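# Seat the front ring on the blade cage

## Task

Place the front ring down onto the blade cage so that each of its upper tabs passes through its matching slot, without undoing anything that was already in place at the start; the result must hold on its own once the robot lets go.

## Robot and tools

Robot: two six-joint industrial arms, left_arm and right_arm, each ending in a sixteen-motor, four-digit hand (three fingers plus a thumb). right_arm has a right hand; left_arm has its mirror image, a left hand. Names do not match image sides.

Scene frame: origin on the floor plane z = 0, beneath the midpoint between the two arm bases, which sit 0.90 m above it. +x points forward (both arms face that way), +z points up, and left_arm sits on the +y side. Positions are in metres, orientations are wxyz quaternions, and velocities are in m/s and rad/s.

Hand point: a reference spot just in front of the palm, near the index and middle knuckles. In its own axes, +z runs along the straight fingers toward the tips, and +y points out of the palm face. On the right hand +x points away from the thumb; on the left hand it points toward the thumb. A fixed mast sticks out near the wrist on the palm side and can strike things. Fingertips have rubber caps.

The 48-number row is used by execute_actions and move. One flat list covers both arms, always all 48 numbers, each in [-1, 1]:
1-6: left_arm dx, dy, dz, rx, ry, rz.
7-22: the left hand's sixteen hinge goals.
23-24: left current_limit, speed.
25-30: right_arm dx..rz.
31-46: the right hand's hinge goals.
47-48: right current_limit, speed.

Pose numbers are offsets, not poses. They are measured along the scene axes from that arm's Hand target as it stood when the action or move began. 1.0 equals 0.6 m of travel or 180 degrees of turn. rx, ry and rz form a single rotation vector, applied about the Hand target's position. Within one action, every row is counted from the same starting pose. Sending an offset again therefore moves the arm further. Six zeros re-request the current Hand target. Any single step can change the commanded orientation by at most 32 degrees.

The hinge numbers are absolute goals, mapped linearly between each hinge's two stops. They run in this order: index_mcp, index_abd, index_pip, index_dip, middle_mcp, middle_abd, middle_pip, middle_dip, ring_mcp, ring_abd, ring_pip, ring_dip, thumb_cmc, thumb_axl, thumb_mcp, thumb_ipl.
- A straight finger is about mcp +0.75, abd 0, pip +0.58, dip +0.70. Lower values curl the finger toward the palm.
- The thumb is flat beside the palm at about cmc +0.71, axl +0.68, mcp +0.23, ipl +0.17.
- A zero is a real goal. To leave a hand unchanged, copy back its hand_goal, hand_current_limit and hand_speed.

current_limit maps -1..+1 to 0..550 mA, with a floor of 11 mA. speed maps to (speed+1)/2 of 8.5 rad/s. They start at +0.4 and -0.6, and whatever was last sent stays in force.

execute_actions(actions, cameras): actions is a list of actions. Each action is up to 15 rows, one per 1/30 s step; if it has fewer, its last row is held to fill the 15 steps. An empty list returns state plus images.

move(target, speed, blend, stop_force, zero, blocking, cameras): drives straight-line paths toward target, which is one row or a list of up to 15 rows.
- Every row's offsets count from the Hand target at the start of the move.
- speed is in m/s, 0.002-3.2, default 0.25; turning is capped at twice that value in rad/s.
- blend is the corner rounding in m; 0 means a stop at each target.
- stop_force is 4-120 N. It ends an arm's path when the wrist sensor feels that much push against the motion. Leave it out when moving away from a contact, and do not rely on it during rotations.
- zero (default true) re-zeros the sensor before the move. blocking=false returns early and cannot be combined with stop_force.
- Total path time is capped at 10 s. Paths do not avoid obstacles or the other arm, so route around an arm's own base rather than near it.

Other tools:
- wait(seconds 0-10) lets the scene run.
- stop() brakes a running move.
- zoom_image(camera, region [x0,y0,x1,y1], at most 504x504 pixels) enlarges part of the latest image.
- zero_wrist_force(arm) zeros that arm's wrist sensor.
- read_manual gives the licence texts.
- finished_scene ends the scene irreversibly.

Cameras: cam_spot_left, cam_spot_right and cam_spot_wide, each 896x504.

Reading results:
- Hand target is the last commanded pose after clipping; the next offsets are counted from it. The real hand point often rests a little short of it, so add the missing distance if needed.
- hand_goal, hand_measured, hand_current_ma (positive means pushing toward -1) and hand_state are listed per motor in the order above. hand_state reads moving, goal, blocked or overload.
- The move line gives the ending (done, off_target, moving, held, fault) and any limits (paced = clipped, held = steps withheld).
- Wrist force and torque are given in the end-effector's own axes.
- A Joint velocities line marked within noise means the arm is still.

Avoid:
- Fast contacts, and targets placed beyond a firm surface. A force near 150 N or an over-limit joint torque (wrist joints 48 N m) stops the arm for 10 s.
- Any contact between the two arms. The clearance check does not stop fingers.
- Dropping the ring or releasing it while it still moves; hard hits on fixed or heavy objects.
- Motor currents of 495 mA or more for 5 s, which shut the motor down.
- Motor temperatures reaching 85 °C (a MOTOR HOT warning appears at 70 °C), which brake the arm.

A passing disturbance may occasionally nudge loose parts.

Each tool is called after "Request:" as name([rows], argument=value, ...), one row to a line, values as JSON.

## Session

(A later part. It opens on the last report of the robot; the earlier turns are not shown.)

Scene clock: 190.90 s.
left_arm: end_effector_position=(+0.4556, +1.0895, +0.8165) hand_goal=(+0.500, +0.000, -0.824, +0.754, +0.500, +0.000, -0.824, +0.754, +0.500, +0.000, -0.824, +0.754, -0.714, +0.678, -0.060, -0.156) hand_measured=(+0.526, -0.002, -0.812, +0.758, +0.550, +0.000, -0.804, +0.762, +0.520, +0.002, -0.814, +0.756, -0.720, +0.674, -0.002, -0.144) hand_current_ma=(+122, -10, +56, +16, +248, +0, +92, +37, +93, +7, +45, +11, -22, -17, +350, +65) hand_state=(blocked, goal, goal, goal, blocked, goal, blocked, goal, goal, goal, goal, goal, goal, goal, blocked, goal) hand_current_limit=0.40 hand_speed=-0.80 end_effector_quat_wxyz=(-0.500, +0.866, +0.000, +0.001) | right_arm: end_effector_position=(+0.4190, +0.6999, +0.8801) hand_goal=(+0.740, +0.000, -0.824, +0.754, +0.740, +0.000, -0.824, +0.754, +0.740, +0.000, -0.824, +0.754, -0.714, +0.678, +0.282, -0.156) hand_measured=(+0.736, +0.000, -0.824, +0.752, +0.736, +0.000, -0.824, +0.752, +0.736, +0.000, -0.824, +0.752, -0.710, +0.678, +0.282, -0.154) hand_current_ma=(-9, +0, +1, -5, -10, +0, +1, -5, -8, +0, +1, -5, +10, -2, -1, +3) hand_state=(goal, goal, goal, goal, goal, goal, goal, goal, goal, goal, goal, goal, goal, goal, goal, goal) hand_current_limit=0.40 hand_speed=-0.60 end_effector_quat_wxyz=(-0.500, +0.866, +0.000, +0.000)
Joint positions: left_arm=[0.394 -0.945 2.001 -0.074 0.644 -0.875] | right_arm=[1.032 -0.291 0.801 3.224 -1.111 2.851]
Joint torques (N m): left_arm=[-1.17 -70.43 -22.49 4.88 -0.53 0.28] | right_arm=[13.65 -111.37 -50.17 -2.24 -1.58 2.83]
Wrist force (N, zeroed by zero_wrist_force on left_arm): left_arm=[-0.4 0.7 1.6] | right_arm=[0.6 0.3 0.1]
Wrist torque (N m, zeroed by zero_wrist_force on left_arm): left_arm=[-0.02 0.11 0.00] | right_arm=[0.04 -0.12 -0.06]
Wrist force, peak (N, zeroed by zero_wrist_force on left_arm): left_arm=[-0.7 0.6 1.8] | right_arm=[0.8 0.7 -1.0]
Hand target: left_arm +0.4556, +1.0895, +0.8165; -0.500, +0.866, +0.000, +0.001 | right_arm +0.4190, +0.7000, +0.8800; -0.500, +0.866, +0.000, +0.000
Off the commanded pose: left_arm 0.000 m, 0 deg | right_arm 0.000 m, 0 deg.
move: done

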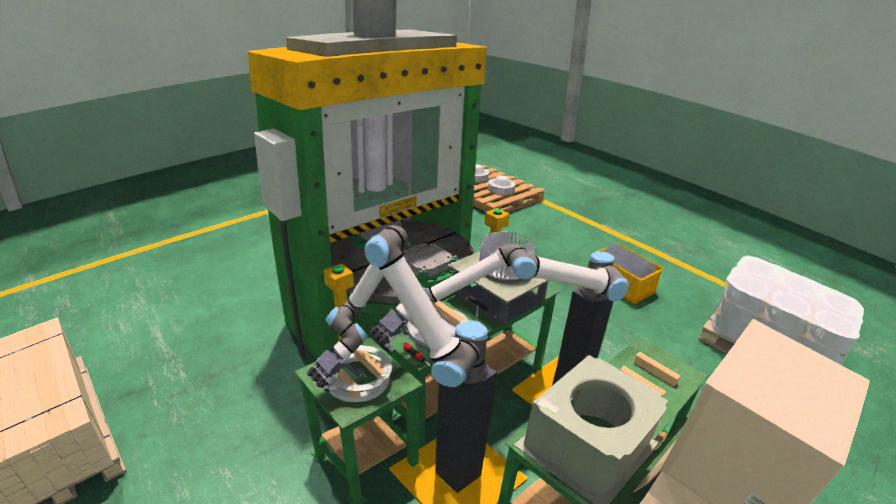

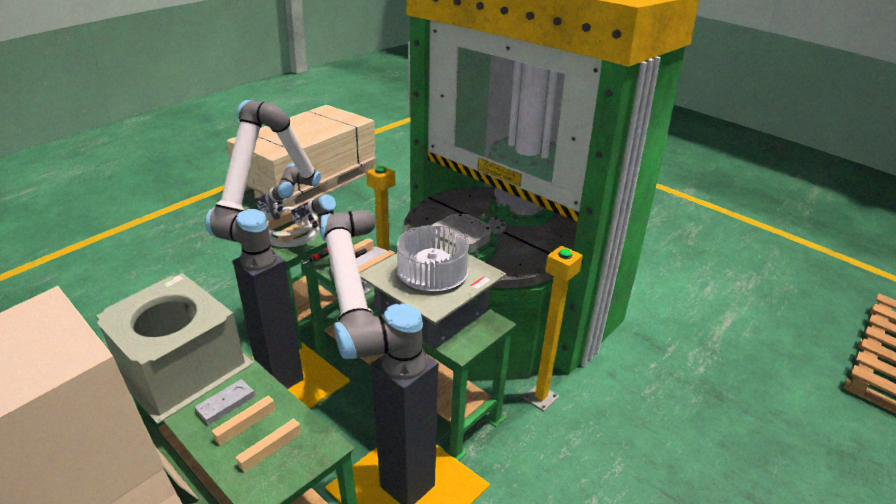

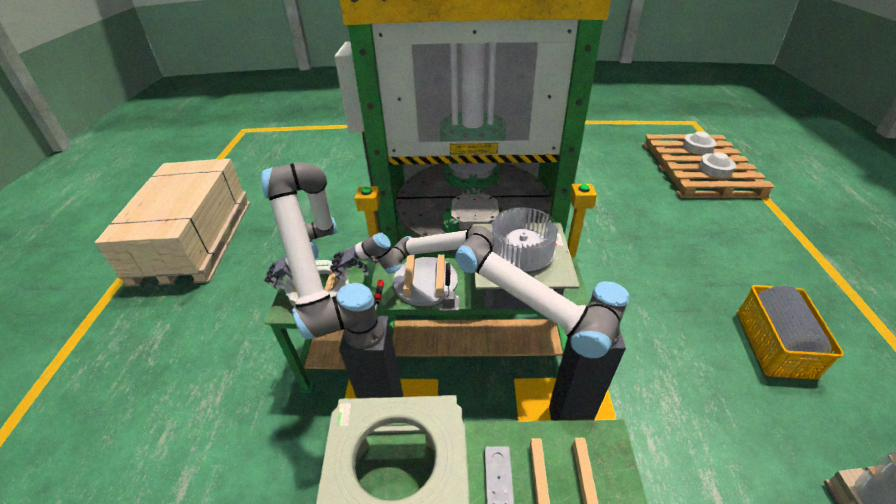

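Request:
move([
  [0,0,0,0,0,0, 0.50,0,-0.824,0.754,0.50,0,-0.824,0.754,0.50,0,-0.824,0.754,-0.714,0.678,-0.060,-0.156,0.4,-0.8, 0,0.115,-0.05,0,0,0, 0.74,0,-0.824,0.754,0.74,0,-0.824,0.754,0.74,0,-0.824,0.754,-0.714,0.678,0.282,-0.156,0.4,-0.6],
], speed=0.08)

Request:
zero_wrist_force(arm="right_arm")

Request:
move([
  [0,0,0,0,0,0, 0.50,0,-0.824,0.754,0.50,0,-0.824,0.754,0.50,0,-0.824,0.754,-0.714,0.678,-0.060,-0.156,0.4,-0.8, 0,0,-0.055,0,0,0, 0.74,0,-0.824,0.754,0.74,0,-0.824,0.754,0.74,0,-0.824,0.754,-0.714,0.678,0.282,-0.156,0.4,-0.6],
], speed=0.015, stop_force=5, cameras=["cam_spot_left","cam_spot_right","cam_spot_wide"])

Scene clock: 193.17 s.
left_arm: end_effector_position=(+0.4556, +1.0895, +0.8165) hand_goal=(+0.500, +0.000, -0.824, +0.754, +0.500, +0.000, -0.824, +0.754, +0.500, +0.000, -0.824, +0.754, -0.714, +0.678, -0.060, -0.156) hand_measured=(+0.526, -0.002, -0.812, +0.758, +0.550, +0.000, -0.804, +0.762, +0.520, +0.002, -0.814, +0.756, -0.720, +0.674, -0.002, -0.144) hand_current_ma=(+122, -10, +56, +16, +248, +0, +92, +37, +93, +7, +45, +11, -22, -17, +350, +65) hand_state=(blocked, goal, goal, goal, blocked, goal, blocked, goal, goal, goal, goal, goal, goal, goal, blocked, goal) hand_current_limit=0.40 hand_speed=-0.80 end_effector_quat_wxyz=(-0.500, +0.866, +0.000, +0.001) | right_arm: end_effector_position=(+0.4190, +0.7689, +0.8501) hand_goal=(+0.740, +0.000, -0.824, +0.754, +0.740, +0.000, -0.824, +0.754, +0.740, +0.000, -0.824, +0.754, -0.714, +0.678, +0.282, -0.156) hand_measured=(+0.736, +0.000, -0.824, +0.752, +0.736, +0.000, -0.824, +0.752, +0.736, +0.000, -0.824, +0.752, -0.710, +0.678, +0.282, -0.154) hand_current_ma=(-9, +0, +1, -5, -10, +0, +1, -5, -8, +0, +1, -5, +10, -2, -1, +3) hand_state=(goal, goal, goal, goal, goal, goal, goal, goal, goal, goal, goal, goal, goal, goal, goal, goal) hand_current_limit=0.40 hand_speed=-0.60 end_effector_quat_wxyz=(-0.500, +0.866, +0.000, +0.000)
Joint positions: left_arm=[0.394 -0.945 2.001 -0.074 0.644 -0.875] | right_arm=[1.062 -0.084 0.413 3.397 -1.135 2.869]
Joint torques (N m): left_arm=[1.47 -65.02 -21.1 4.26 -0.82 0.36] | right_arm=[13.19 -115.41 -53.2 -2.02 2.16 1.04]
Wrist force (N, zeroed by zero_wrist_force on left_arm): left_arm=[-0.4 0.6 1.5] | right_arm=[0.5 0.7 -0.4]
Wrist torque (N m, zeroed by zero_wrist_force on left_arm): left_arm=[-0.04 0.13 0.00] | right_arm=[0.17 -0.09 -0.06]
Wrist force, peak (N, zeroed by zero_wrist_force on left_arm): left_arm=[-0.9 0.7 2.0] | right_arm=[0.8 0.9 -0.3]
Hand target: left_arm +0.4556, +1.0895, +0.8165; -0.500, +0.866, +0.000, +0.001 | right_arm +0.4190, +0.7690, +0.8500; -0.500, +0.866, +0.000, +0.000
Off the commanded pose: left_arm 0.000 m, 0 deg | right_arm 0.000 m, 0 deg.
move: done

Wrist force sensor zeroed.

Scene clock: 195.30 s.
left_arm: end_effector_position=(+0.4556, +1.0895, +0.8165) hand_goal=(+0.500, +0.000, -0.824, +0.754, +0.500, +0.000, -0.824, +0.754, +0.500, +0.000, -0.824, +0.754, -0.714, +0.678, -0.060, -0.156) hand_measured=(+0.520, -0.002, -0.812, +0.758, +0.544, +0.000, -0.804, +0.762, +0.514, +0.002, -0.814, +0.756, -0.720, +0.674, -0.002, -0.142) hand_current_ma=(+92, -10, +56, +16, +216, +0, +92, +37, +64, +7, +45, +11, -22, -17, +350, +82) hand_state=(goal, goal, goal, goal, blocked, goal, blocked, goal, goal, goal, goal, goal, goal, goal, blocked, goal) hand_current_limit=0.40 hand_speed=-0.80 end_effector_quat_wxyz=(-0.500, +0.866, +0.000, +0.001) | right_arm: end_effector_position=(+0.4190, +0.7689, +0.8376) hand_goal=(+0.740, +0.000, -0.824, +0.754, +0.740, +0.000, -0.824, +0.754, +0.740, +0.000, -0.824, +0.754, -0.714, +0.678, +0.282, -0.156) hand_measured=(+0.736, +0.000, -0.824, +0.752, +0.736, +0.000, -0.824, +0.752, +0.748, +0.000, -0.842, +0.744, -0.710, +0.678, +0.282, -0.154) hand_current_ma=(-8, +0, -1, -4, -10, +0, +1, -5, +21, +0, -53, -26, +10, -2, -1, +3) hand_state=(goal, goal, goal, goal, goal, goal, goal, goal, goal, goal, goal, goal, goal, goal, goal, goal) hand_current_limit=0.40 hand_speed=-0.60 end_effector_quat_wxyz=(-0.500, +0.866, +0.000, +0.000)
Joint positions: left_arm=[0.394 -0.945 2.001 -0.074 0.644 -0.875] | right_arm=[1.062 -0.067 0.4 3.392 -1.135 2.869]
Joint torques (N m): left_arm=[2.34 -67.3 -21.21 4.51 -0.47 0.19] | right_arm=[10.58 -137.5 -31.26 -1.55 1.88 -1.83]
Wrist force (N, zeroed by zero_wrist_force): left_arm=[-0.9 0.6 1.2] | right_arm=[-0.1 -1.7 -0.3]
Wrist torque (N m, zeroed by zero_wrist_force): left_arm=[-0.03 0.17 -0.03] | right_arm=[0.05 0.02 -0.12]
Wrist force, peak (N, zeroed by zero_wrist_force): left_arm=[-0.7 0.8 2.0] | right_arm=[0.3 -5.6 -1.7]
Hand target: left_arm +0.4556, +1.0895, +0.8165; -0.500, +0.866, +0.000, +0.001 | right_arm +0.4190, +0.7689, +0.8376; -0.500, +0.866, +0.000, +0.000 (not the last commanded pose)
Off the commanded pose: left_arm 0.000 m, 0 deg | right_arm 0.021 m, 0 deg.
move: contact (right_arm)

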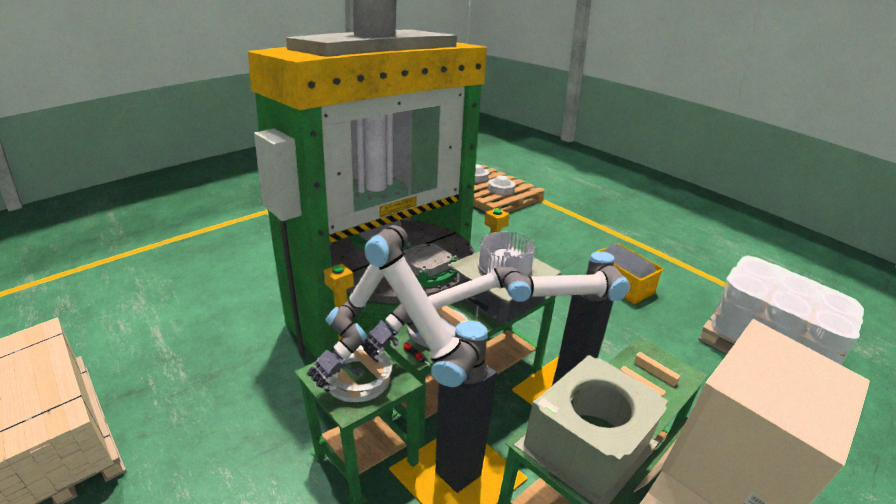

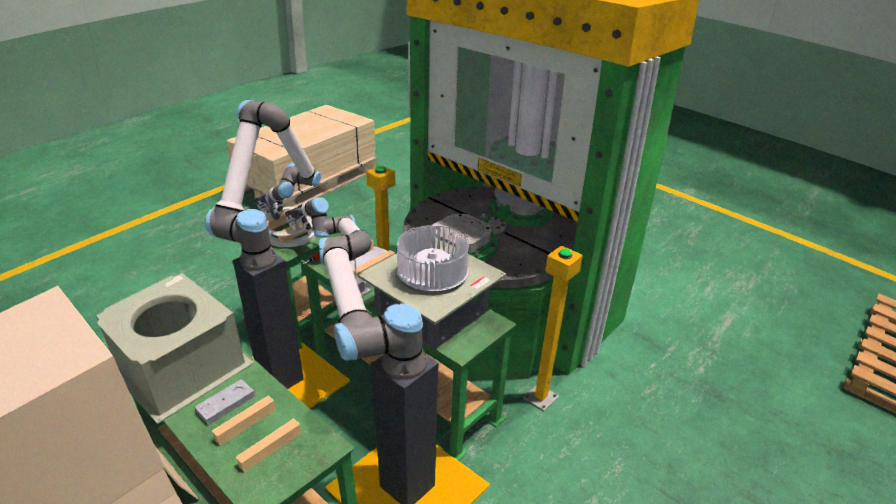

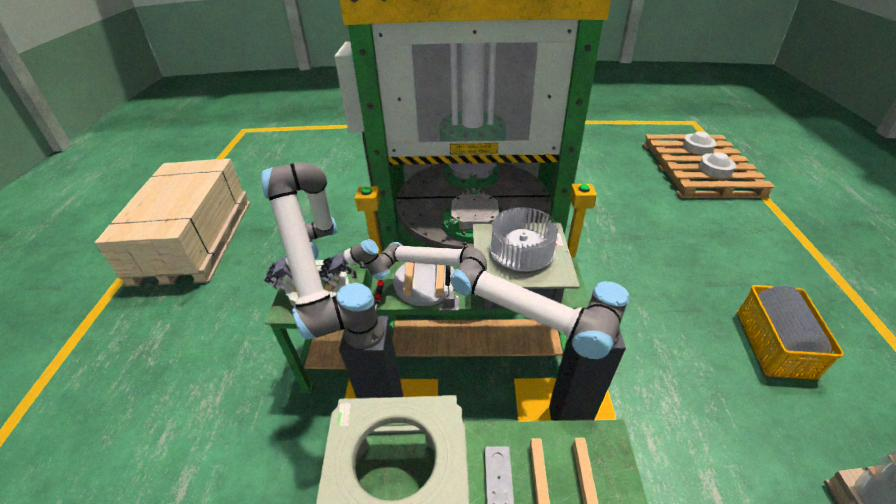

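Request:
move([
  [0,0,0,0,0,0, 0.50,0,-0.824,0.754,0.50,0,-0.824,0.754,0.50,0,-0.824,0.754,-0.714,0.678,-0.060,-0.156,0.4,-0.8, 0,0,0.01,0,0,0, 0.74,0,-0.824,0.754,0.74,0,-0.824,0.754,0.74,0,-0.824,0.754,-0.714,0.678,0.282,-0.156,0.4,-0.6],
  [0,0,0,0,0,0, 0.50,0,-0.824,0.754,0.50,0,-0.824,0.754,0.50,0,-0.824,0.754,-0.714,0.678,-0.060,-0.156,0.4,-0.8, 0,0.0092,0.01,0,0,0, 0.74,0,-0.824,0.754,0.74,0,-0.824,0.754,0.74,0,-0.824,0.754,-0.714,0.678,0.282,-0.156,0.4,-0.6],
], speed=0.05)

Request:
move([
  [0,0,0,0,0,0, 0.50,0,-0.824,0.754,0.50,0,-0.824,0.754,0.50,0,-0.824,0.754,-0.714,0.678,-0.060,-0.156,0.4,-0.8, 0,0,-0.045,0,0,0, 0.74,0,-0.824,0.754,0.74,0,-0.824,0.754,0.74,0,-0.824,0.754,-0.714,0.678,0.282,-0.156,0.4,-0.6],
], speed=0.015, stop_force=5)

Scene clock: 197.87 s.
left_arm: end_effector_position=(+0.4556, +1.0895, +0.8165) hand_goal=(+0.500, +0.000, -0.824, +0.754, +0.500, +0.000, -0.824, +0.754, +0.500, +0.000, -0.824, +0.754, -0.714, +0.678, -0.060, -0.156) hand_measured=(+0.520, -0.002, -0.812, +0.758, +0.544, +0.000, -0.804, +0.762, +0.514, +0.002, -0.814, +0.756, -0.720, +0.674, -0.002, -0.142) hand_current_ma=(+92, -10, +56, +16, +216, +0, +92, +37, +64, +7, +45, +11, -22, -17, +350, +82) hand_state=(goal, goal, goal, goal, blocked, goal, blocked, goal, goal, goal, goal, goal, goal, goal, blocked, goal) hand_current_limit=0.40 hand_speed=-0.80 end_effector_quat_wxyz=(-0.500, +0.866, +0.000, +0.001) | right_arm: end_effector_position=(+0.4190, +0.7744, +0.8436) hand_goal=(+0.740, +0.000, -0.824, +0.754, +0.740, +0.000, -0.824, +0.754, +0.740, +0.000, -0.824, +0.754, -0.714, +0.678, +0.282, -0.156) hand_measured=(+0.736, +0.000, -0.824, +0.752, +0.736, +0.000, -0.824, +0.752, +0.736, +0.000, -0.826, +0.752, -0.710, +0.678, +0.282, -0.154) hand_current_ma=(-9, +0, -1, -4, -10, +0, +1, -5, -8, +0, -3, -5, +10, -2, -1, +3) hand_state=(goal, goal, goal, goal, goal, goal, goal, goal, goal, goal, goal, goal, goal, goal, goal, goal) hand_current_limit=0.40 hand_speed=-0.60 end_effector_quat_wxyz=(-0.500, +0.866, +0.000, +0.000)
Joint positions: left_arm=[0.394 -0.945 2.001 -0.074 0.644 -0.875] | right_arm=[1.064 -0.053 0.36 3.418 -1.137 2.87]
Joint torques (N m): left_arm=[3.2 -64.02 -21.19 5.04 -0.47 0.23] | right_arm=[12.58 -117.85 -52.64 -1.93 -1.52 2.95]
Wrist force (N, zeroed by zero_wrist_force): left_arm=[-0.6 0.4 1.7] | right_arm=[0.2 0.3 0.3]
Wrist torque (N m, zeroed by zero_wrist_force): left_arm=[-0.05 0.15 -0.02] | right_arm=[-0.01 -0.06 0.01]
Wrist force, peak (N, zeroed by zero_wrist_force): left_arm=[-0.7 0.5 2.1] | right_arm=[-0.1 -2.1 -0.5]
Hand target: left_arm +0.4556, +1.0895, +0.8165; -0.500, +0.866, +0.000, +0.001 | right_arm +0.4190, +0.7745, +0.8436; -0.500, +0.866, +0.000, +0.000
Off the commanded pose: left_arm 0.000 m, 0 deg | right_arm 0.000 m, 0 deg.
move: done

Scene clock: 199.63 s.
left_arm: end_effector_position=(+0.4556, +1.0895, +0.8165) hand_goal=(+0.500, +0.000, -0.824, +0.754, +0.500, +0.000, -0.824, +0.754, +0.500, +0.000, -0.824, +0.754, -0.714, +0.678, -0.060, -0.156) hand_measured=(+0.518, -0.002, -0.812, +0.758, +0.544, +0.000, -0.804, +0.762, +0.512, +0.002, -0.814, +0.756, -0.720, +0.674, -0.002, -0.142) hand_current_ma=(+86, -10, +56, +16, +210, +0, +92, +37, +57, +7, +45, +11, -22, -17, +350, +82) hand_state=(goal, goal, goal, goal, blocked, goal, blocked, goal, goal, goal, goal, goal, goal, goal, blocked, goal) hand_current_limit=0.40 hand_speed=-0.80 end_effector_quat_wxyz=(-0.500, +0.866, +0.000, +0.001) | right_arm: end_effector_position=(+0.4190, +0.7744, +0.8363) hand_goal=(+0.740, +0.000, -0.824, +0.754, +0.740, +0.000, -0.824, +0.754, +0.740, +0.000, -0.824, +0.754, -0.714, +0.678, +0.282, -0.156) hand_measured=(+0.736, +0.000, -0.824, +0.752, +0.736, +0.000, -0.824, +0.752, +0.750, +0.000, -0.842, +0.744, -0.710, +0.678, +0.282, -0.154) hand_current_ma=(-9, +0, -1, -4, -10, +0, +1, -5, +27, +0, -59, -32, +10, -2, -1, +3) hand_state=(goal, goal, goal, goal, goal, goal, goal, goal, goal, goal, goal, goal, goal, goal, goal, goal) hand_current_limit=0.40 hand_speed=-0.60 end_effector_quat_wxyz=(-0.500, +0.866, +0.000, +0.000)
Joint positions: left_arm=[0.394 -0.945 2.001 -0.074 0.644 -0.875] | right_arm=[1.064 -0.043 0.352 3.416 -1.137 2.87]
Joint torques (N m): left_arm=[6.04 -63.57 -21.47 4.7 -0.31 -0.38] | right_arm=[11.58 -139.42 -31.92 -1.45 -1.38 2.63]
Wrist force (N, zeroed by zero_wrist_force): left_arm=[-0.7 0.7 1.0] | right_arm=[-0.1 -1.7 -0.3]
Wrist torque (N m, zeroed by zero_wrist_force): left_arm=[-0.01 0.15 -0.02] | right_arm=[0.07 0.01 -0.15]
Wrist force, peak (N, zeroed by zero_wrist_force): left_arm=[-0.3 0.6 1.8] | right_arm=[0.0 -5.3 -1.1]
Hand target: left_arm +0.4556, +1.0895, +0.8165; -0.500, +0.866, +0.000, +0.001 | right_arm +0.4190, +0.7744, +0.8363; -0.500, +0.866, +0.000, +0.000 (not the last commanded pose)
Off the commanded pose: left_arm 0.000 m, 0 deg | right_arm 0.020 m, 0 deg.
move: contact (right_arm)

Request:
move([
  [0,0,0,0,0,0, 0.50,0,-0.824,0.754,0.50,0,-0.824,0.754,0.50,0,-0.824,0.754,-0.714,0.678,-0.060,-0.156,0.4,-0.8, 0,0,0.02,0,0,0, 0.74,0,-0.824,0.754,0.74,0,-0.824,0.754,1.0,0,-0.95,-0.9,-0.714,0.678,0.282,-0.156,0.4,-0.4],
  [0,0,0,0,0,0, 0.50,0,-0.824,0.754,0.50,0,-0.824,0.754,0.50,0,-0.824,0.754,-0.714,0.678,-0.060,-0.156,0.4,-0.8, 0.03,0,0.02,0,0,0, 0.74,0,-0.824,0.754,0.74,0,-0.824,0.754,1.0,0,-0.95,-0.9,-0.714,0.678,0.282,-0.156,0.4,-0.4],
], speed=0.05)

Request:
move([
  [0,0,0,0,0,0, 0.50,0,-0.824,0.754,0.50,0,-0.824,0.754,0.50,0,-0.824,0.754,-0.714,0.678,-0.060,-0.156,0.4,-0.8, 0,0,-0.055,0,0,0, 0.74,0,-0.824,0.754,0.74,0,-0.824,0.754,1.0,0,-0.95,-0.9,-0.714,0.678,0.282,-0.156,0.4,-0.6],
], speed=0.015, stop_force=5)

Scene clock: 202.37 s.
left_arm: end_effector_position=(+0.4556, +1.0895, +0.8165) hand_goal=(+0.500, +0.000, -0.824, +0.754, +0.500, +0.000, -0.824, +0.754, +0.500, +0.000, -0.824, +0.754, -0.714, +0.678, -0.060, -0.156) hand_measured=(+0.518, -0.002, -0.810, +0.758, +0.544, +0.000, -0.802, +0.762, +0.512, +0.002, -0.814, +0.756, -0.720, +0.674, -0.004, -0.142) hand_current_ma=(+86, -10, +58, +16, +210, +0, +95, +37, +57, +7, +46, +12, -22, -17, +345, +82) hand_state=(goal, goal, goal, goal, blocked, goal, blocked, goal, goal, goal, goal, goal, goal, goal, blocked, goal) hand_current_limit=0.40 hand_speed=-0.80 end_effector_quat_wxyz=(-0.500, +0.866, +0.000, +0.001) | right_arm: end_effector_position=(+0.4369, +0.7744, +0.8483) hand_goal=(+0.740, +0.000, -0.824, +0.754, +0.740, +0.000, -0.824, +0.754, +1.000, +0.000, -0.950, -0.900, -0.714, +0.678, +0.282, -0.156) hand_measured=(+0.736, +0.000, -0.824, +0.752, +0.736, +0.000, -0.824, +0.752, +0.986, +0.000, -0.902, -0.776, -0.710, +0.678, +0.282, -0.154) hand_current_ma=(-9, +0, -1, -4, -10, +0, +1, -5, -47, +0, +174, +385, +10, -2, -1, +3) hand_state=(goal, goal, goal, goal, goal, goal, goal, goal, goal, goal, blocked, blocked, goal, goal, goal, goal) hand_current_limit=0.40 hand_speed=-0.40 end_effector_quat_wxyz=(-0.500, +0.866, +0.000, +0.000)
Joint positions: left_arm=[0.394 -0.945 2.001 -0.074 0.644 -0.875] | right_arm=[1.051 -0.03 0.303 3.455 -1.127 2.862]
Joint torques (N m): left_arm=[3.01 -63.19 -21.35 4.92 -0.46 -0.16] | right_arm=[-16.19 -118.55 -54.62 -1.78 2.98 -2.33]
Wrist force (N, zeroed by zero_wrist_force): left_arm=[-0.7 0.4 1.4] | right_arm=[0.1 0.1 -0.1]
Wrist torque (N m, zeroed by zero_wrist_force): left_arm=[-0.03 0.15 -0.02] | right_arm=[0.01 -0.03 0.34]
Wrist force, peak (N, zeroed by zero_wrist_force): left_arm=[-0.9 0.6 2.0] | right_arm=[0.0 -2.1 -0.5]
Hand target: left_arm +0.4556, +1.0895, +0.8165; -0.500, +0.866, +0.000, +0.001 | right_arm +0.4370, +0.7744, +0.8483; -0.500, +0.866, +0.000, +0.000
Off the commanded pose: left_arm 0.000 m, 0 deg | right_arm 0.000 m, 0 deg.
move: done

Scene clock: 205.53 s.
left_arm: end_effector_position=(+0.4556, +1.0895, +0.8165) hand_goal=(+0.500, +0.000, -0.824, +0.754, +0.500, +0.000, -0.824, +0.754, +0.500, +0.000, -0.824, +0.754, -0.714, +0.678, -0.060, -0.156) hand_measured=(+0.518, -0.002, -0.810, +0.758, +0.544, +0.000, -0.802, +0.762, +0.512, +0.002, -0.814, +0.756, -0.720, +0.674, -0.004, -0.142) hand_current_ma=(+86, -10, +58, +16, +210, +0, +95, +37, +57, +7, +46, +12, -22, -17, +345, +82) hand_state=(goal, goal, goal, goal, blocked, goal, blocked, goal, goal, goal, goal, goal, goal, goal, blocked, goal) hand_current_limit=0.40 hand_speed=-0.80 end_effector_quat_wxyz=(-0.500, +0.866, +0.000, +0.001) | right_arm: end_effector_position=(+0.4370, +0.7744, +0.8215) hand_goal=(+0.740, +0.000, -0.824, +0.754, +0.740, +0.000, -0.824, +0.754, +1.000, +0.000, -0.950, -0.900, -0.714, +0.678, +0.282, -0.156) hand_measured=(+0.722, +0.000, -0.846, +0.746, +0.722, +0.000, -0.844, +0.748, +0.986, +0.000, -0.902, -0.776, -0.710, +0.678, +0.282, -0.154) hand_current_ma=(-59, +0, -74, -20, -63, +0, -64, -17, -47, +0, +174, +385, +10, -2, -1, +3) hand_state=(goal, goal, blocked, goal, goal, goal, blocked, goal, goal, goal, blocked, blocked, goal, goal, goal, goal) hand_current_limit=0.40 hand_speed=-0.60 end_effector_quat_wxyz=(-0.500, +0.866, +0.000, +0.000)
Joint positions: left_arm=[0.394 -0.945 2.001 -0.074 0.644 -0.875] | right_arm=[1.051 0.012 0.262 3.454 -1.127 2.862]
Joint torques (N m): left_arm=[5.37 -64.64 -21.2 4.85 -0.57 0.1] | right_arm=[-12.36 -142.35 -33.42 -4.93 2.64 -2.19]
Wrist force (N, zeroed by zero_wrist_force): left_arm=[-0.5 0.3 1.5] | right_arm=[0.4 1.2 -2.0]
Wrist torque (N m, zeroed by zero_wrist_force): left_arm=[-0.11 0.15 -0.01] | right_arm=[0.03 -0.07 0.36]
Wrist force, peak (N, zeroed by zero_wrist_force): left_arm=[-0.6 0.5 2.0] | right_arm=[-0.1 -3.1 -5.2]
Hand target: left_arm +0.4556, +1.0895, +0.8165; -0.500, +0.866, +0.000, +0.001 | right_arm +0.4370, +0.7744, +0.8215; -0.500, +0.866, +0.000, +0.000 (not the last commanded pose)
Off the commanded pose: left_arm 0.000 m, 0 deg | right_arm 0.006 m, 0 deg.
move: contact (right_arm)

Request:
move([
  [0,0,0,0,0,0, 0.50,0,-0.824,0.754,0.50,0,-0.824,0.754,0.50,0,-0.824,0.754,-0.714,0.678,-0.060,-0.156,0.4,-0.8, 0,-0.0067,0.0033,0,0,0, 0.74,0,-0.824,0.754,0.74,0,-0.824,0.754,1.0,0,-0.88,-0.74,-0.714,0.678,0.282,-0.156,0.4,-0.6],
], speed=0.03)

Request:
move([
  [0,0,0,0,0,0, 0.50,0,-0.824,0.754,0.50,0,-0.824,0.754,0.50,0,-0.824,0.754,-0.714,0.678,-0.060,-0.156,0.4,-0.8, 0,0,-0.0133,0,0,0, 0.74,0,-0.824,0.754,0.74,0,-0.824,0.754,1.0,0,-0.88,-0.74,-0.714,0.678,0.282,-0.156,0.4,-0.6],
], speed=0.015, stop_force=5)

Scene clock: 206.87 s.
left_arm: end_effector_position=(+0.4556, +1.0895, +0.8165) hand_goal=(+0.500, +0.000, -0.824, +0.754, +0.500, +0.000, -0.824, +0.754, +0.500, +0.000, -0.824, +0.754, -0.714, +0.678, -0.060, -0.156) hand_measured=(+0.518, -0.002, -0.810, +0.758, +0.544, +0.000, -0.802, +0.762, +0.512, +0.002, -0.814, +0.756, -0.720, +0.674, -0.004, -0.142) hand_current_ma=(+86, -10, +58, +16, +210, +0, +95, +37, +57, +7, +46, +12, -22, -17, +345, +82) hand_state=(goal, goal, goal, goal, blocked, goal, blocked, goal, goal, goal, goal, goal, goal, goal, blocked, goal) hand_current_limit=0.40 hand_speed=-0.80 end_effector_quat_wxyz=(-0.500, +0.866, +0.000, +0.001) | right_arm: end_effector_position=(+0.4370, +0.7704, +0.8234) hand_goal=(+0.740, +0.000, -0.824, +0.754, +0.740, +0.000, -0.824, +0.754, +1.000, +0.000, -0.880, -0.740, -0.714, +0.678, +0.282, -0.156) hand_measured=(+0.730, +0.000, -0.824, +0.752, +0.736, +0.000, -0.820, +0.754, +0.986, +0.000, -0.878, -0.740, -0.710, +0.678, +0.282, -0.154) hand_current_ma=(-30, +0, +1, -3, -13, +0, +12, +2, -47, +0, +6, -2, +10, -2, -1, +3) hand_state=(goal, goal, goal, goal, goal, goal, goal, goal, goal, goal, goal, goal, goal, goal, goal, goal) hand_current_limit=0.40 hand_speed=-0.60 end_effector_quat_wxyz=(-0.500, +0.866, +0.000, +0.000)
Joint positions: left_arm=[0.394 -0.945 2.001 -0.074 0.644 -0.875] | right_arm=[1.049 -0.012 0.31 3.431 -1.125 2.861]
Joint torques (N m): left_arm=[4.34 -64.03 -20.79 4.39 -0.58 0.11] | right_arm=[-16.39 -141.44 -32.96 -6.25 2.91 -2.67]
Wrist force (N, zeroed by zero_wrist_force): left_arm=[-0.5 0.8 1.3] | right_arm=[0.2 0.6 0.5]
Wrist torque (N m, zeroed by zero_wrist_force): left_arm=[-0.05 0.15 -0.03] | right_arm=[0.04 -0.03 0.35]
Wrist force, peak (N, zeroed by zero_wrist_force): left_arm=[-0.6 0.8 1.6] | right_arm=[-0.1 1.2 -2.1]
Hand target: left_arm +0.4556, +1.0895, +0.8165; -0.500, +0.866, +0.000, +0.001 | right_arm +0.4370, +0.7703, +0.8234; -0.500, +0.866, +0.000, +0.000
Off the commanded pose: left_arm 0.000 m, 0 deg | right_arm 0.000 m, 0 deg.
move: done

Scene clock: 208.57 s.
left_arm: end_effector_position=(+0.4556, +1.0895, +0.8165) hand_goal=(+0.500, +0.000, -0.824, +0.754, +0.500, +0.000, -0.824, +0.754, +0.500, +0.000, -0.824, +0.754, -0.714, +0.678, -0.060, -0.156) hand_measured=(+0.518, -0.002, -0.810, +0.758, +0.544, +0.000, -0.802, +0.762, +0.512, +0.002, -0.814, +0.756, -0.720, +0.674, -0.004, -0.142) hand_current_ma=(+86, -10, +58, +16, +210, +0, +95, +37, +57, +7, +46, +12, -22, -17, +345, +82) hand_state=(goal, goal, goal, goal, blocked, goal, blocked, goal, goal, goal, goal, goal, goal, goal, blocked, goal) hand_current_limit=0.40 hand_speed=-0.80 end_effector_quat_wxyz=(-0.500, +0.866, +0.000, +0.001) | right_arm: end_effector_position=(+0.4370, +0.7703, +0.8180) hand_goal=(+0.740, +0.000, -0.824, +0.754, +0.740, +0.000, -0.824, +0.754, +1.000, +0.000, -0.880, -0.740, -0.714, +0.678, +0.282, -0.156) hand_measured=(+0.732, +0.000, -0.842, +0.750, +0.732, +0.000, -0.840, +0.752, +0.986, +0.000, -0.878, -0.740, -0.710, +0.678, +0.282, -0.154) hand_current_ma=(-24, +0, -53, -8, -25, +0, -46, -6, -46, +0, +6, -2, +10, -2, -1, +3) hand_state=(goal, goal, goal, goal, goal, goal, goal, goal, goal, goal, goal, goal, goal, goal, goal, goal) hand_current_limit=0.40 hand_speed=-0.60 end_effector_quat_wxyz=(-0.500, +0.866, +0.000, +0.000)
Joint positions: left_arm=[0.394 -0.945 2.001 -0.074 0.644 -0.875] | right_arm=[1.049 -0.004 0.303 3.43 -1.125 2.861]
Joint torques (N m): left_arm=[6.29 -64.93 -18.68 5.03 -0.9 0.37] | right_arm=[-15.97 -140.41 -31.77 -2.01 2.11 -2.63]
Wrist force (N, zeroed by zero_wrist_force): left_arm=[-0.3 0.5 1.7] | right_arm=[0.2 -0.6 -1.5]
Wrist torque (N m, zeroed by zero_wrist_force): left_arm=[-0.09 0.13 0.00] | right_arm=[0.04 -0.05 0.35]
Wrist force, peak (N, zeroed by zero_wrist_force): left_arm=[-0.4 0.9 1.6] | right_arm=[-0.4 -5.4 -5.7]
Hand target: left_arm +0.4556, +1.0895, +0.8165; -0.500, +0.866, +0.000, +0.001 | right_arm +0.4370, +0.7703, +0.8180; -0.500, +0.866, +0.000, +0.000 (not the last commanded pose)
Off the commanded pose: left_arm 0.000 m, 0 deg | right_arm 0.003 m, 0 deg.
move: contact (right_arm)

Request:
move([
  [0,0,0,0,0,0, 0.50,0,-0.824,0.754,0.50,0,-0.824,0.754,0.50,0,-0.824,0.754,-0.714,0.678,-0.060,-0.156,0.4,-0.8, 0,0,0.0028,0,0,0, 0.66,0,-0.824,0.754,0.66,0,-0.824,0.754,1.0,0,-0.88,-0.74,-0.714,0.678,0.06,-0.156,0.4,-0.7],
], speed=0.03)

Request:
move([
  [0,0,0,0,0,0, 0.50,0,-0.824,0.754,0.50,0,-0.824,0.754,0.50,0,-0.824,0.754,-0.714,0.678,-0.060,-0.156,0.4,-0.8, 0,0,0,0,0,0, 0.58,0,-0.824,0.754,0.58,0,-0.824,0.754,1.0,0,-0.88,-0.74,-0.714,0.678,0.0,-0.156,0.4,-0.8],
], speed=0.03)

Scene clock: 209.83 s.
left_arm: end_effector_position=(+0.4556, +1.0895, +0.8165) hand_goal=(+0.500, +0.000, -0.824, +0.754, +0.500, +0.000, -0.824, +0.754, +0.500, +0.000, -0.824, +0.754, -0.714, +0.678, -0.060, -0.156) hand_measured=(+0.518, -0.002, -0.810, +0.758, +0.542, +0.000, -0.802, +0.762, +0.512, +0.002, -0.814, +0.756, -0.720, +0.674, -0.004, -0.142) hand_current_ma=(+80, -10, +58, +16, +204, +0, +95, +37, +51, +7, +46, +12, -22, -17, +345, +83) hand_state=(goal, goal, goal, goal, blocked, goal, blocked, goal, goal, goal, goal, goal, goal, goal, blocked, goal) hand_current_limit=0.40 hand_speed=-0.80 end_effector_quat_wxyz=(-0.500, +0.866, +0.000, +0.001) | right_arm: end_effector_position=(+0.4369, +0.7703, +0.8196) hand_goal=(+0.660, +0.000, -0.824, +0.754, +0.660, +0.000, -0.824, +0.754, +1.000, +0.000, -0.880, -0.740, -0.714, +0.678, +0.060, -0.156) hand_measured=(+0.698, +0.000, -0.818, +0.754, +0.702, +0.000, -0.812, +0.758, +0.986, +0.000, -0.878, -0.740, -0.710, +0.678, +0.062, -0.154) hand_current_ma=(+143, +0, +17, +0, +155, +0, +35, +8, -46, +0, +6, -2, +10, -2, +5, +3) hand_state=(blocked, goal, goal, goal, blocked, goal, goal, goal, goal, goal, goal, goal, goal, goal, goal, goal) hand_current_limit=0.40 hand_speed=-0.70 end_effector_quat_wxyz=(-0.500, +0.866, +0.000, +0.000)
Joint positions: left_arm=[0.394 -0.945 2.001 -0.074 0.644 -0.875] | right_arm=[1.049 -0.007 0.305 3.43 -1.125 2.861]
Joint torques (N m): left_arm=[6.14 -62.71 -20.07 4.6 -0.6 0.71] | right_arm=[-13.04 -139.52 -31.67 -1.54 2.32 -2.48]
Wrist force (N, zeroed by zero_wrist_force): left_arm=[-0.6 1.6 0.0] | right_arm=[0.2 -2.3 1.4]
Wrist torque (N m, zeroed by zero_wrist_force): left_arm=[-0.03 0.14 -0.05] | right_arm=[0.14 -0.05 0.36]
Wrist force, peak (N, zeroed by zero_wrist_force): left_arm=[-0.3 0.8 1.7] | right_arm=[-0.7 -7.8 -2.8]
Hand target: left_arm +0.4556, +1.0895, +0.8165; -0.500, +0.866, +0.000, +0.001 | right_arm +0.4370, +0.7703, +0.8197; -0.500, +0.866, +0.000, +0.000
Off the commanded pose: left_arm 0.000 m, 0 deg | right_arm 0.000 m, 0 deg.
move: done

Scene clock: 210.33 s.
left_arm: end_effector_position=(+0.4556, +1.0895, +0.8165) hand_goal=(+0.500, +0.000, -0.824, +0.754, +0.500, +0.000, -0.824, +0.754, +0.500, +0.000, -0.824, +0.754, -0.714, +0.678, -0.060, -0.156) hand_measured=(+0.514, -0.002, -0.810, +0.758, +0.540, +0.000, -0.802, +0.762, +0.508, +0.002, -0.814, +0.756, -0.720, +0.674, -0.004, -0.140) hand_current_ma=(+69, -10, +58, +16, +192, +0, +95, +37, +40, +7, +46, +12, -22, -17, +345, +93) hand_state=(goal, goal, goal, goal, blocked, goal, blocked, goal, goal, goal, goal, goal, goal, goal, blocked, goal) hand_current_limit=0.40 hand_speed=-0.80 end_effector_quat_wxyz=(-0.500, +0.866, +0.000, +0.001) | right_arm: end_effector_position=(+0.4370, +0.7703, +0.8197) hand_goal=(+0.580, +0.000, -0.824, +0.754, +0.580, +0.000, -0.824, +0.754, +1.000, +0.000, -0.880, -0.740, -0.714, +0.678, +0.000, -0.156) hand_measured=(+0.688, +0.000, -0.812, +0.756, +0.692, +0.000, -0.806, +0.758, +0.986, +0.000, -0.878, -0.740, -0.710, +0.678, +0.002, -0.154) hand_current_ma=(+385, +0, +36, +3, +385, +0, +56, +12, -46, +0, +6, -2, +10, -2, +6, +3) hand_state=(blocked, goal, goal, goal, blocked, goal, goal, goal, goal, goal, goal, goal, goal, goal, goal, goal) hand_current_limit=0.40 hand_speed=-0.80 end_effector_quat_wxyz=(-0.500, +0.866, +0.000, +0.000)
Joint positions: left_arm=[0.394 -0.945 2.001 -0.074 0.644 -0.875] | right_arm=[1.049 -0.007 0.305 3.43 -1.125 2.861]
Joint torques (N m): left_arm=[9.04 -62.15 -19.92 4.53 -0.8 0.56] | right_arm=[-14.01 -131.49 -28.03 -2.86 2.14 -2.51]
Wrist force (N, zeroed by zero_wrist_force): left_arm=[-0.3 2.0 -0.4] | right_arm=[-0.4 -7.0 1.2]
Wrist torque (N m, zeroed by zero_wrist_force): left_arm=[0.01 0.10 -0.03] | right_arm=[0.35 -0.06 0.34]
Wrist force, peak (N, zeroed by zero_wrist_force): left_arm=[-0.4 2.2 -0.3] | right_arm=[-0.5 -7.3 1.2]
Hand target: left_arm +0.4556, +1.0895, +0.8165; -0.500, +0.866, +0.000, +0.001 | right_arm +0.4370, +0.7703, +0.8197; -0.500, +0.866, +0.000, +0.000
Off the commanded pose: left_arm 0.000 m, 0 deg | right_arm 0.000 m, 0 deg.
move: done

Request:
move([
  [0,0,0,0,0,0, 0.48,0,-0.824,0.754,0.49,0,-0.824,0.754,0.48,0,-0.824,0.754,-0.714,0.678,-0.12,-0.156,0.5,-0.8, 0,0,0,0,0,0, 0.60,0,-0.824,0.754,0.60,0,-0.824,0.754,1.0,0,-0.88,-0.74,-0.714,0.678,-0.12,-0.156,0.5,-0.8],
], speed=0.03)

Scene clock: 214.97 s.
left_arm: end_effector_position=(+0.4556, +1.0895, +0.8165) hand_goal=(+0.480, +0.000, -0.824, +0.754, +0.490, +0.000, -0.824, +0.754, +0.480, +0.000, -0.824, +0.754, -0.714, +0.678, -0.120, -0.156) hand_measured=(+0.510, -0.002, -0.810, +0.758, +0.536, +0.000, -0.802, +0.762, +0.504, +0.002, -0.812, +0.758, -0.720, +0.674, -0.004, -0.140) hand_current_ma=(+141, -10, +63, +18, +225, +0, +95, +37, +110, +7, +52, +14, -22, -17, +413, +98) hand_state=(blocked, goal, goal, goal, blocked, goal, blocked, goal, blocked, goal, goal, goal, goal, goal, blocked, goal) hand_current_limit=0.50 hand_speed=-0.80 end_effector_quat_wxyz=(-0.500, +0.866, +0.000, +0.001) | right_arm: end_effector_position=(+0.4370, +0.7703, +0.8197) hand_goal=(+0.600, +0.000, -0.824, +0.754, +0.600, +0.000, -0.824, +0.754, +1.000, +0.000, -0.880, -0.740, -0.714, +0.678, -0.120, -0.156) hand_measured=(+0.688, +0.000, -0.812, +0.756, +0.690, +0.000, -0.806, +0.758, +0.986, +0.000, -0.878, -0.740, -0.710, +0.678, -0.072, -0.148) hand_current_ma=(+379, +0, +37, +3, +393, +0, +57, +12, -46, +0, +6, -2, +10, -2, +242, +27) hand_state=(blocked, goal, goal, goal, blocked, goal, goal, goal, goal, goal, goal, goal, goal, goal, blocked, goal) hand_current_limit=0.50 hand_speed=-0.80 end_effector_quat_wxyz=(-0.500, +0.866, +0.000, +0.000)
Joint positions: left_arm=[0.394 -0.945 2.001 -0.074 0.644 -0.875] | right_arm=[1.049 -0.007 0.305 3.43 -1.125 2.861]
Joint torques (N m): left_arm=[7.21 -65.2 -20.28 5.24 -0.87 0.2] | right_arm=[-12.28 -121.45 -29.3 -3.69 1 -2.67]
Wrist force (N, zeroed by zero_wrist_force): left_arm=[-0.7 0.7 1.4] | right_arm=[-0.1 -6.9 -0.6]
Wrist torque (N m, zeroed by zero_wrist_force): left_arm=[-0.03 0.17 -0.02] | right_arm=[0.35 -0.06 0.35]
Wrist force, peak (N, zeroed by zero_wrist_force): left_arm=[-0.5 2.3 0.0] | right_arm=[-0.3 -7.5 1.0]
Hand target: left_arm +0.4556, +1.0895, +0.8165; -0.500, +0.866, +0.000, +0.001 | right_arm +0.4370, +0.7703, +0.8197; -0.500, +0.866, +0.000, +0.000
Off the commanded pose: left_arm 0.000 m, 0 deg | right_arm 0.000 m, 0 deg.
move: done

Request:
move([
  [0,0,0.0167,0,0,0, 0.48,0,-0.824,0.754,0.49,0,-0.824,0.754,0.48,0,-0.824,0.754,-0.714,0.678,-0.12,-0.156,0.5,-0.8, 0,0,0.0167,0,0,0, 0.60,0,-0.824,0.754,0.60,0,-0.824,0.754,1.0,0,-0.88,-0.74,-0.714,0.678,-0.12,-0.156,0.5,-0.8],
], speed=0.02, cameras=["all"])

Request:
zoom_image(camera="cam_spot_left", region=[300, 310, 420, 400])

Request:
zoom_image(camera="cam_spot_right", region=[240, 170, 360, 260])

Scene clock: 216.30 s.
left_arm: end_effector_position=(+0.4556, +1.0895, +0.8263) hand_goal=(+0.480, +0.000, -0.824, +0.754, +0.490, +0.000, -0.824, +0.754, +0.480, +0.000, -0.824, +0.754, -0.714, +0.678, -0.120, -0.156) hand_measured=(+0.500, -0.002, -0.810, +0.758, +0.526, +0.000, -0.802, +0.762, +0.494, +0.002, -0.812, +0.758, -0.720, +0.674, -0.004, -0.132) hand_current_ma=(+93, -10, +65, +19, +178, +0, +95, +37, +63, +7, +53, +14, -22, -17, +412, +145) hand_state=(goal, goal, goal, goal, blocked, goal, blocked, goal, goal, goal, goal, goal, goal, goal, blocked, blocked) hand_current_limit=0.50 hand_speed=-0.80 end_effector_quat_wxyz=(-0.500, +0.866, +0.000, +0.001) | right_arm: end_effector_position=(+0.4370, +0.7703, +0.8295) hand_goal=(+0.600, +0.000, -0.824, +0.754, +0.600, +0.000, -0.824, +0.754, +1.000, +0.000, -0.880, -0.740, -0.714, +0.678, -0.120, -0.156) hand_measured=(+0.662, +0.000, -0.798, +0.764, +0.672, +0.000, -0.796, +0.766, +0.986, +0.000, -0.878, -0.740, -0.710, +0.678, -0.072, -0.140) hand_current_ma=(+254, +0, +85, +30, +297, +0, +91, +32, -46, +0, +6, -2, +10, +1, +242, +69) hand_state=(blocked, goal, blocked, goal, blocked, goal, blocked, goal, goal, goal, goal, goal, goal, goal, blocked, goal) hand_current_limit=0.50 hand_speed=-0.80 end_effector_quat_wxyz=(-0.500, +0.866, +0.000, +0.000)
Joint positions: left_arm=[0.394 -0.96 2 -0.058 0.644 -0.875] | right_arm=[1.049 -0.022 0.32 3.431 -1.125 2.861]
Joint torques (N m): left_arm=[10.5 -83.44 -26.33 4.7 -0.41 0.24] | right_arm=[-10.34 -143.85 -34.24 -5.27 1.34 -2.2]
Wrist force (N, zeroed by zero_wrist_force): left_arm=[-0.5 2.3 -1.2] | right_arm=[0.3 0.4 3.2]
Wrist torque (N m, zeroed by zero_wrist_force): left_arm=[-0.05 0.11 -0.01] | right_arm=[-0.02 -0.02 0.33]
Wrist force, peak (N, zeroed by zero_wrist_force): left_arm=[-0.7 2.8 -0.8] | right_arm=[0.1 -7.1 -0.5]
Hand target: left_arm +0.4556, +1.0895, +0.8265; -0.500, +0.866, +0.000, +0.001 | right_arm +0.4370, +0.7703, +0.8297; -0.500, +0.866, +0.000, +0.000
Off the commanded pose: left_arm 0.000 m, 0 deg | right_arm 0.000 m, 0 deg.
move: done

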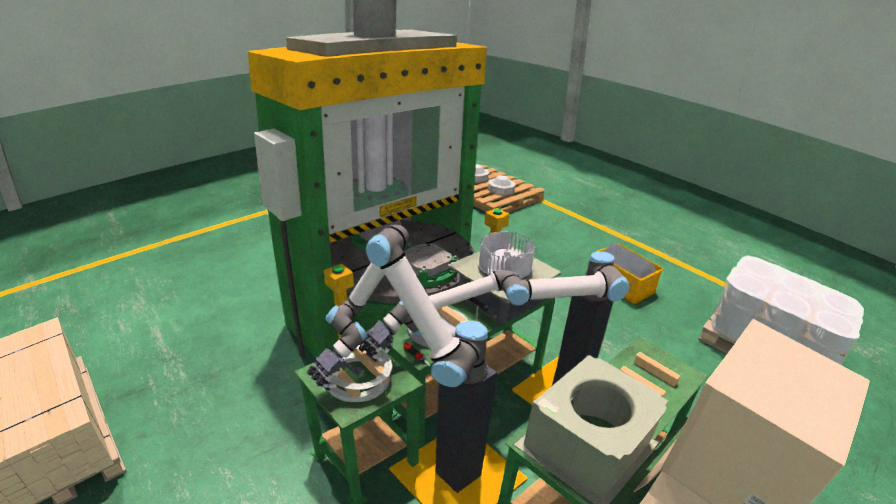

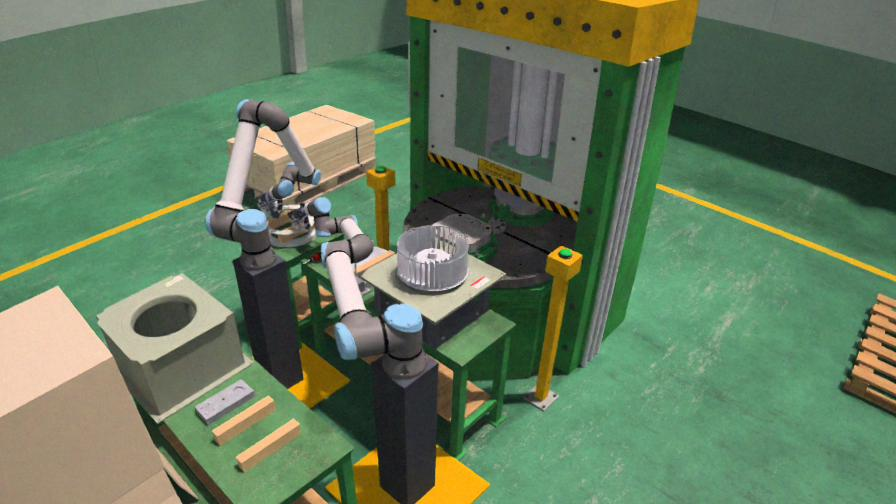

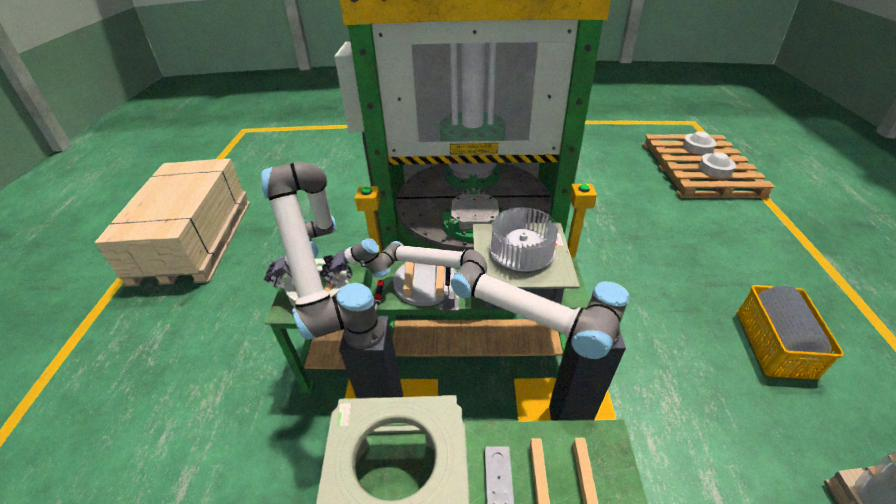

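Scaled by 4.200.

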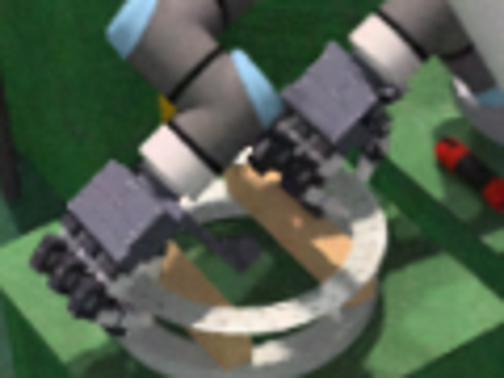

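Scaled by 4.200.

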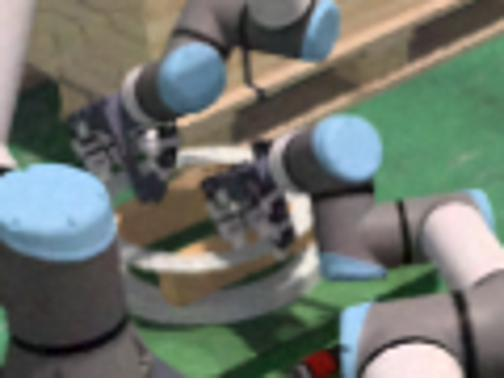

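Request:
move([
  [0,0,0.05,0,0,0, 0.48,0,-0.824,0.754,0.49,0,-0.824,0.754,0.48,0,-0.824,0.754,-0.714,0.678,-0.12,-0.156,0.5,-0.8, 0,0,0.05,0,0,0, 0.60,0,-0.824,0.754,0.60,0,-0.824,0.754,1.0,0,-0.88,-0.74,-0.714,0.678,-0.12,-0.156,0.5,-0.8],
], speed=0.03, cameras=["all"])

Request:
zoom_image(camera="cam_spot_left", region=[300, 310, 420, 400])

Request:
zoom_image(camera="cam_spot_right", region=[240, 170, 360, 260])

Scene clock: 218.13 s.
left_arm: end_effector_position=(+0.4556, +1.0895, +0.8563) hand_goal=(+0.480, +0.000, -0.824, +0.754, +0.490, +0.000, -0.824, +0.754, +0.480, +0.000, -0.824, +0.754, -0.714, +0.678, -0.120, -0.156) hand_measured=(+0.500, -0.002, -0.810, +0.758, +0.526, +0.000, -0.802, +0.762, +0.494, +0.002, -0.812, +0.758, -0.720, +0.674, -0.004, -0.132) hand_current_ma=(+92, -10, +65, +19, +177, +0, +95, +37, +62, +7, +53, +14, -22, -16, +413, +146) hand_state=(goal, goal, goal, goal, blocked, goal, blocked, goal, goal, goal, goal, goal, goal, goal, blocked, blocked) hand_current_limit=0.50 hand_speed=-0.80 end_effector_quat_wxyz=(-0.500, +0.866, +0.000, +0.001) | right_arm: end_effector_position=(+0.4370, +0.7703, +0.8595) hand_goal=(+0.600, +0.000, -0.824, +0.754, +0.600, +0.000, -0.824, +0.754, +1.000, +0.000, -0.880, -0.740, -0.714, +0.678, -0.120, -0.156) hand_measured=(+0.660, +0.000, -0.798, +0.764, +0.670, +0.000, -0.796, +0.766, +0.986, +0.000, -0.878, -0.740, -0.710, +0.678, -0.072, -0.140) hand_current_ma=(+247, +0, +87, +31, +290, +0, +94, +33, -46, +0, +6, -2, +10, +1, +242, +73) hand_state=(blocked, goal, blocked, goal, blocked, goal, blocked, goal, goal, goal, goal, goal, goal, goal, blocked, goal) hand_current_limit=0.50 hand_speed=-0.80 end_effector_quat_wxyz=(-0.500, +0.866, +0.000, +0.000)
Joint positions: left_arm=[0.394 -1.006 1.998 -0.011 0.644 -0.875] | right_arm=[1.049 -0.065 0.355 3.438 -1.125 2.861]
Joint torques (N m): left_arm=[4.99 -80.87 -30.07 4.58 -0.8 -0.8] | right_arm=[0.29 -141.83 -33.04 -4.2 1.64 -0.44]
Wrist force (N, zeroed by zero_wrist_force): left_arm=[-0.6 2.7 -1.3] | right_arm=[0.2 0.2 3.3]
Wrist torque (N m, zeroed by zero_wrist_force): left_arm=[0.03 0.07 -0.03] | right_arm=[-0.08 -0.02 0.31]
Wrist force, peak (N, zeroed by zero_wrist_force): left_arm=[-0.5 3.0 -1.1] | right_arm=[0.2 0.6 3.7]
Hand target: left_arm +0.4556, +1.0895, +0.8565; -0.500, +0.866, +0.000, +0.001 | right_arm +0.4370, +0.7703, +0.8597; -0.500, +0.866, +0.000, +0.000
Off the commanded pose: left_arm 0.000 m, 0 deg | right_arm 0.000 m, 0 deg.
move: done

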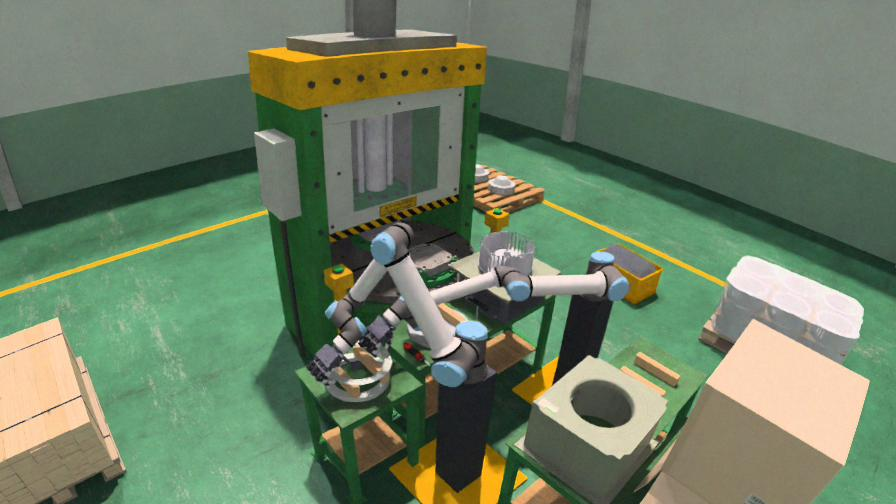

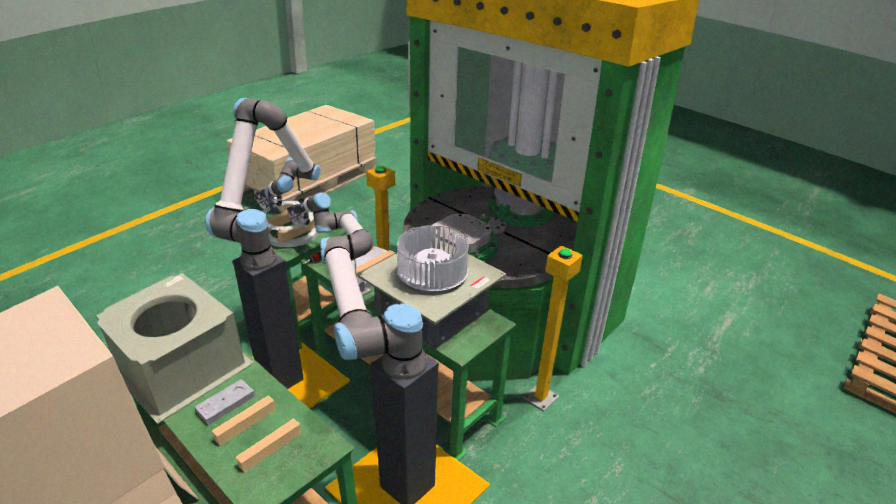

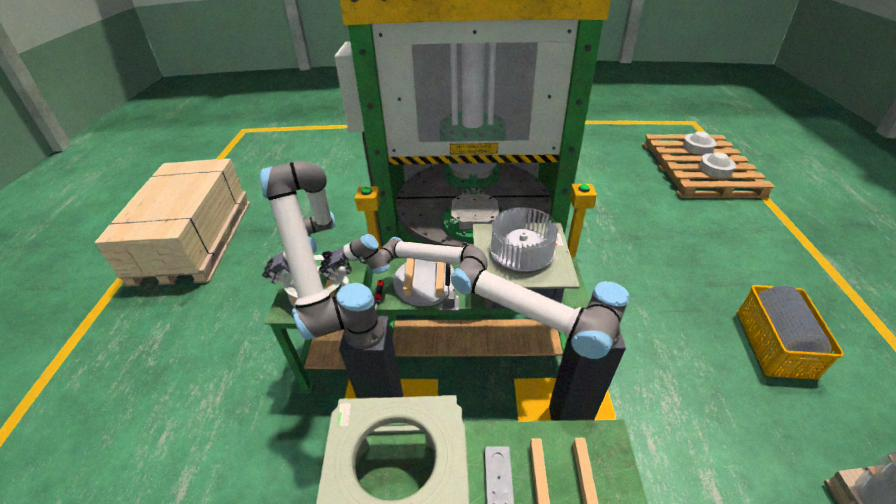

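Scaled by 4.200.

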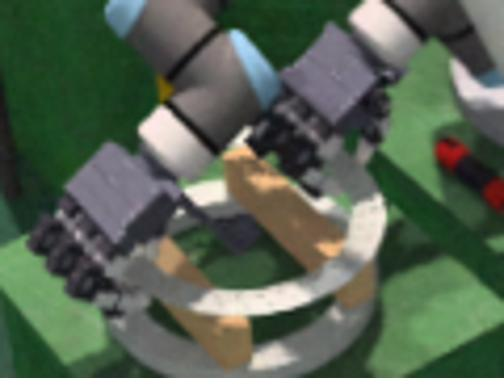

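Scaled by 4.200.

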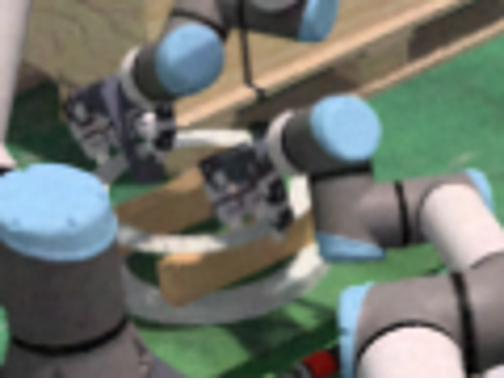

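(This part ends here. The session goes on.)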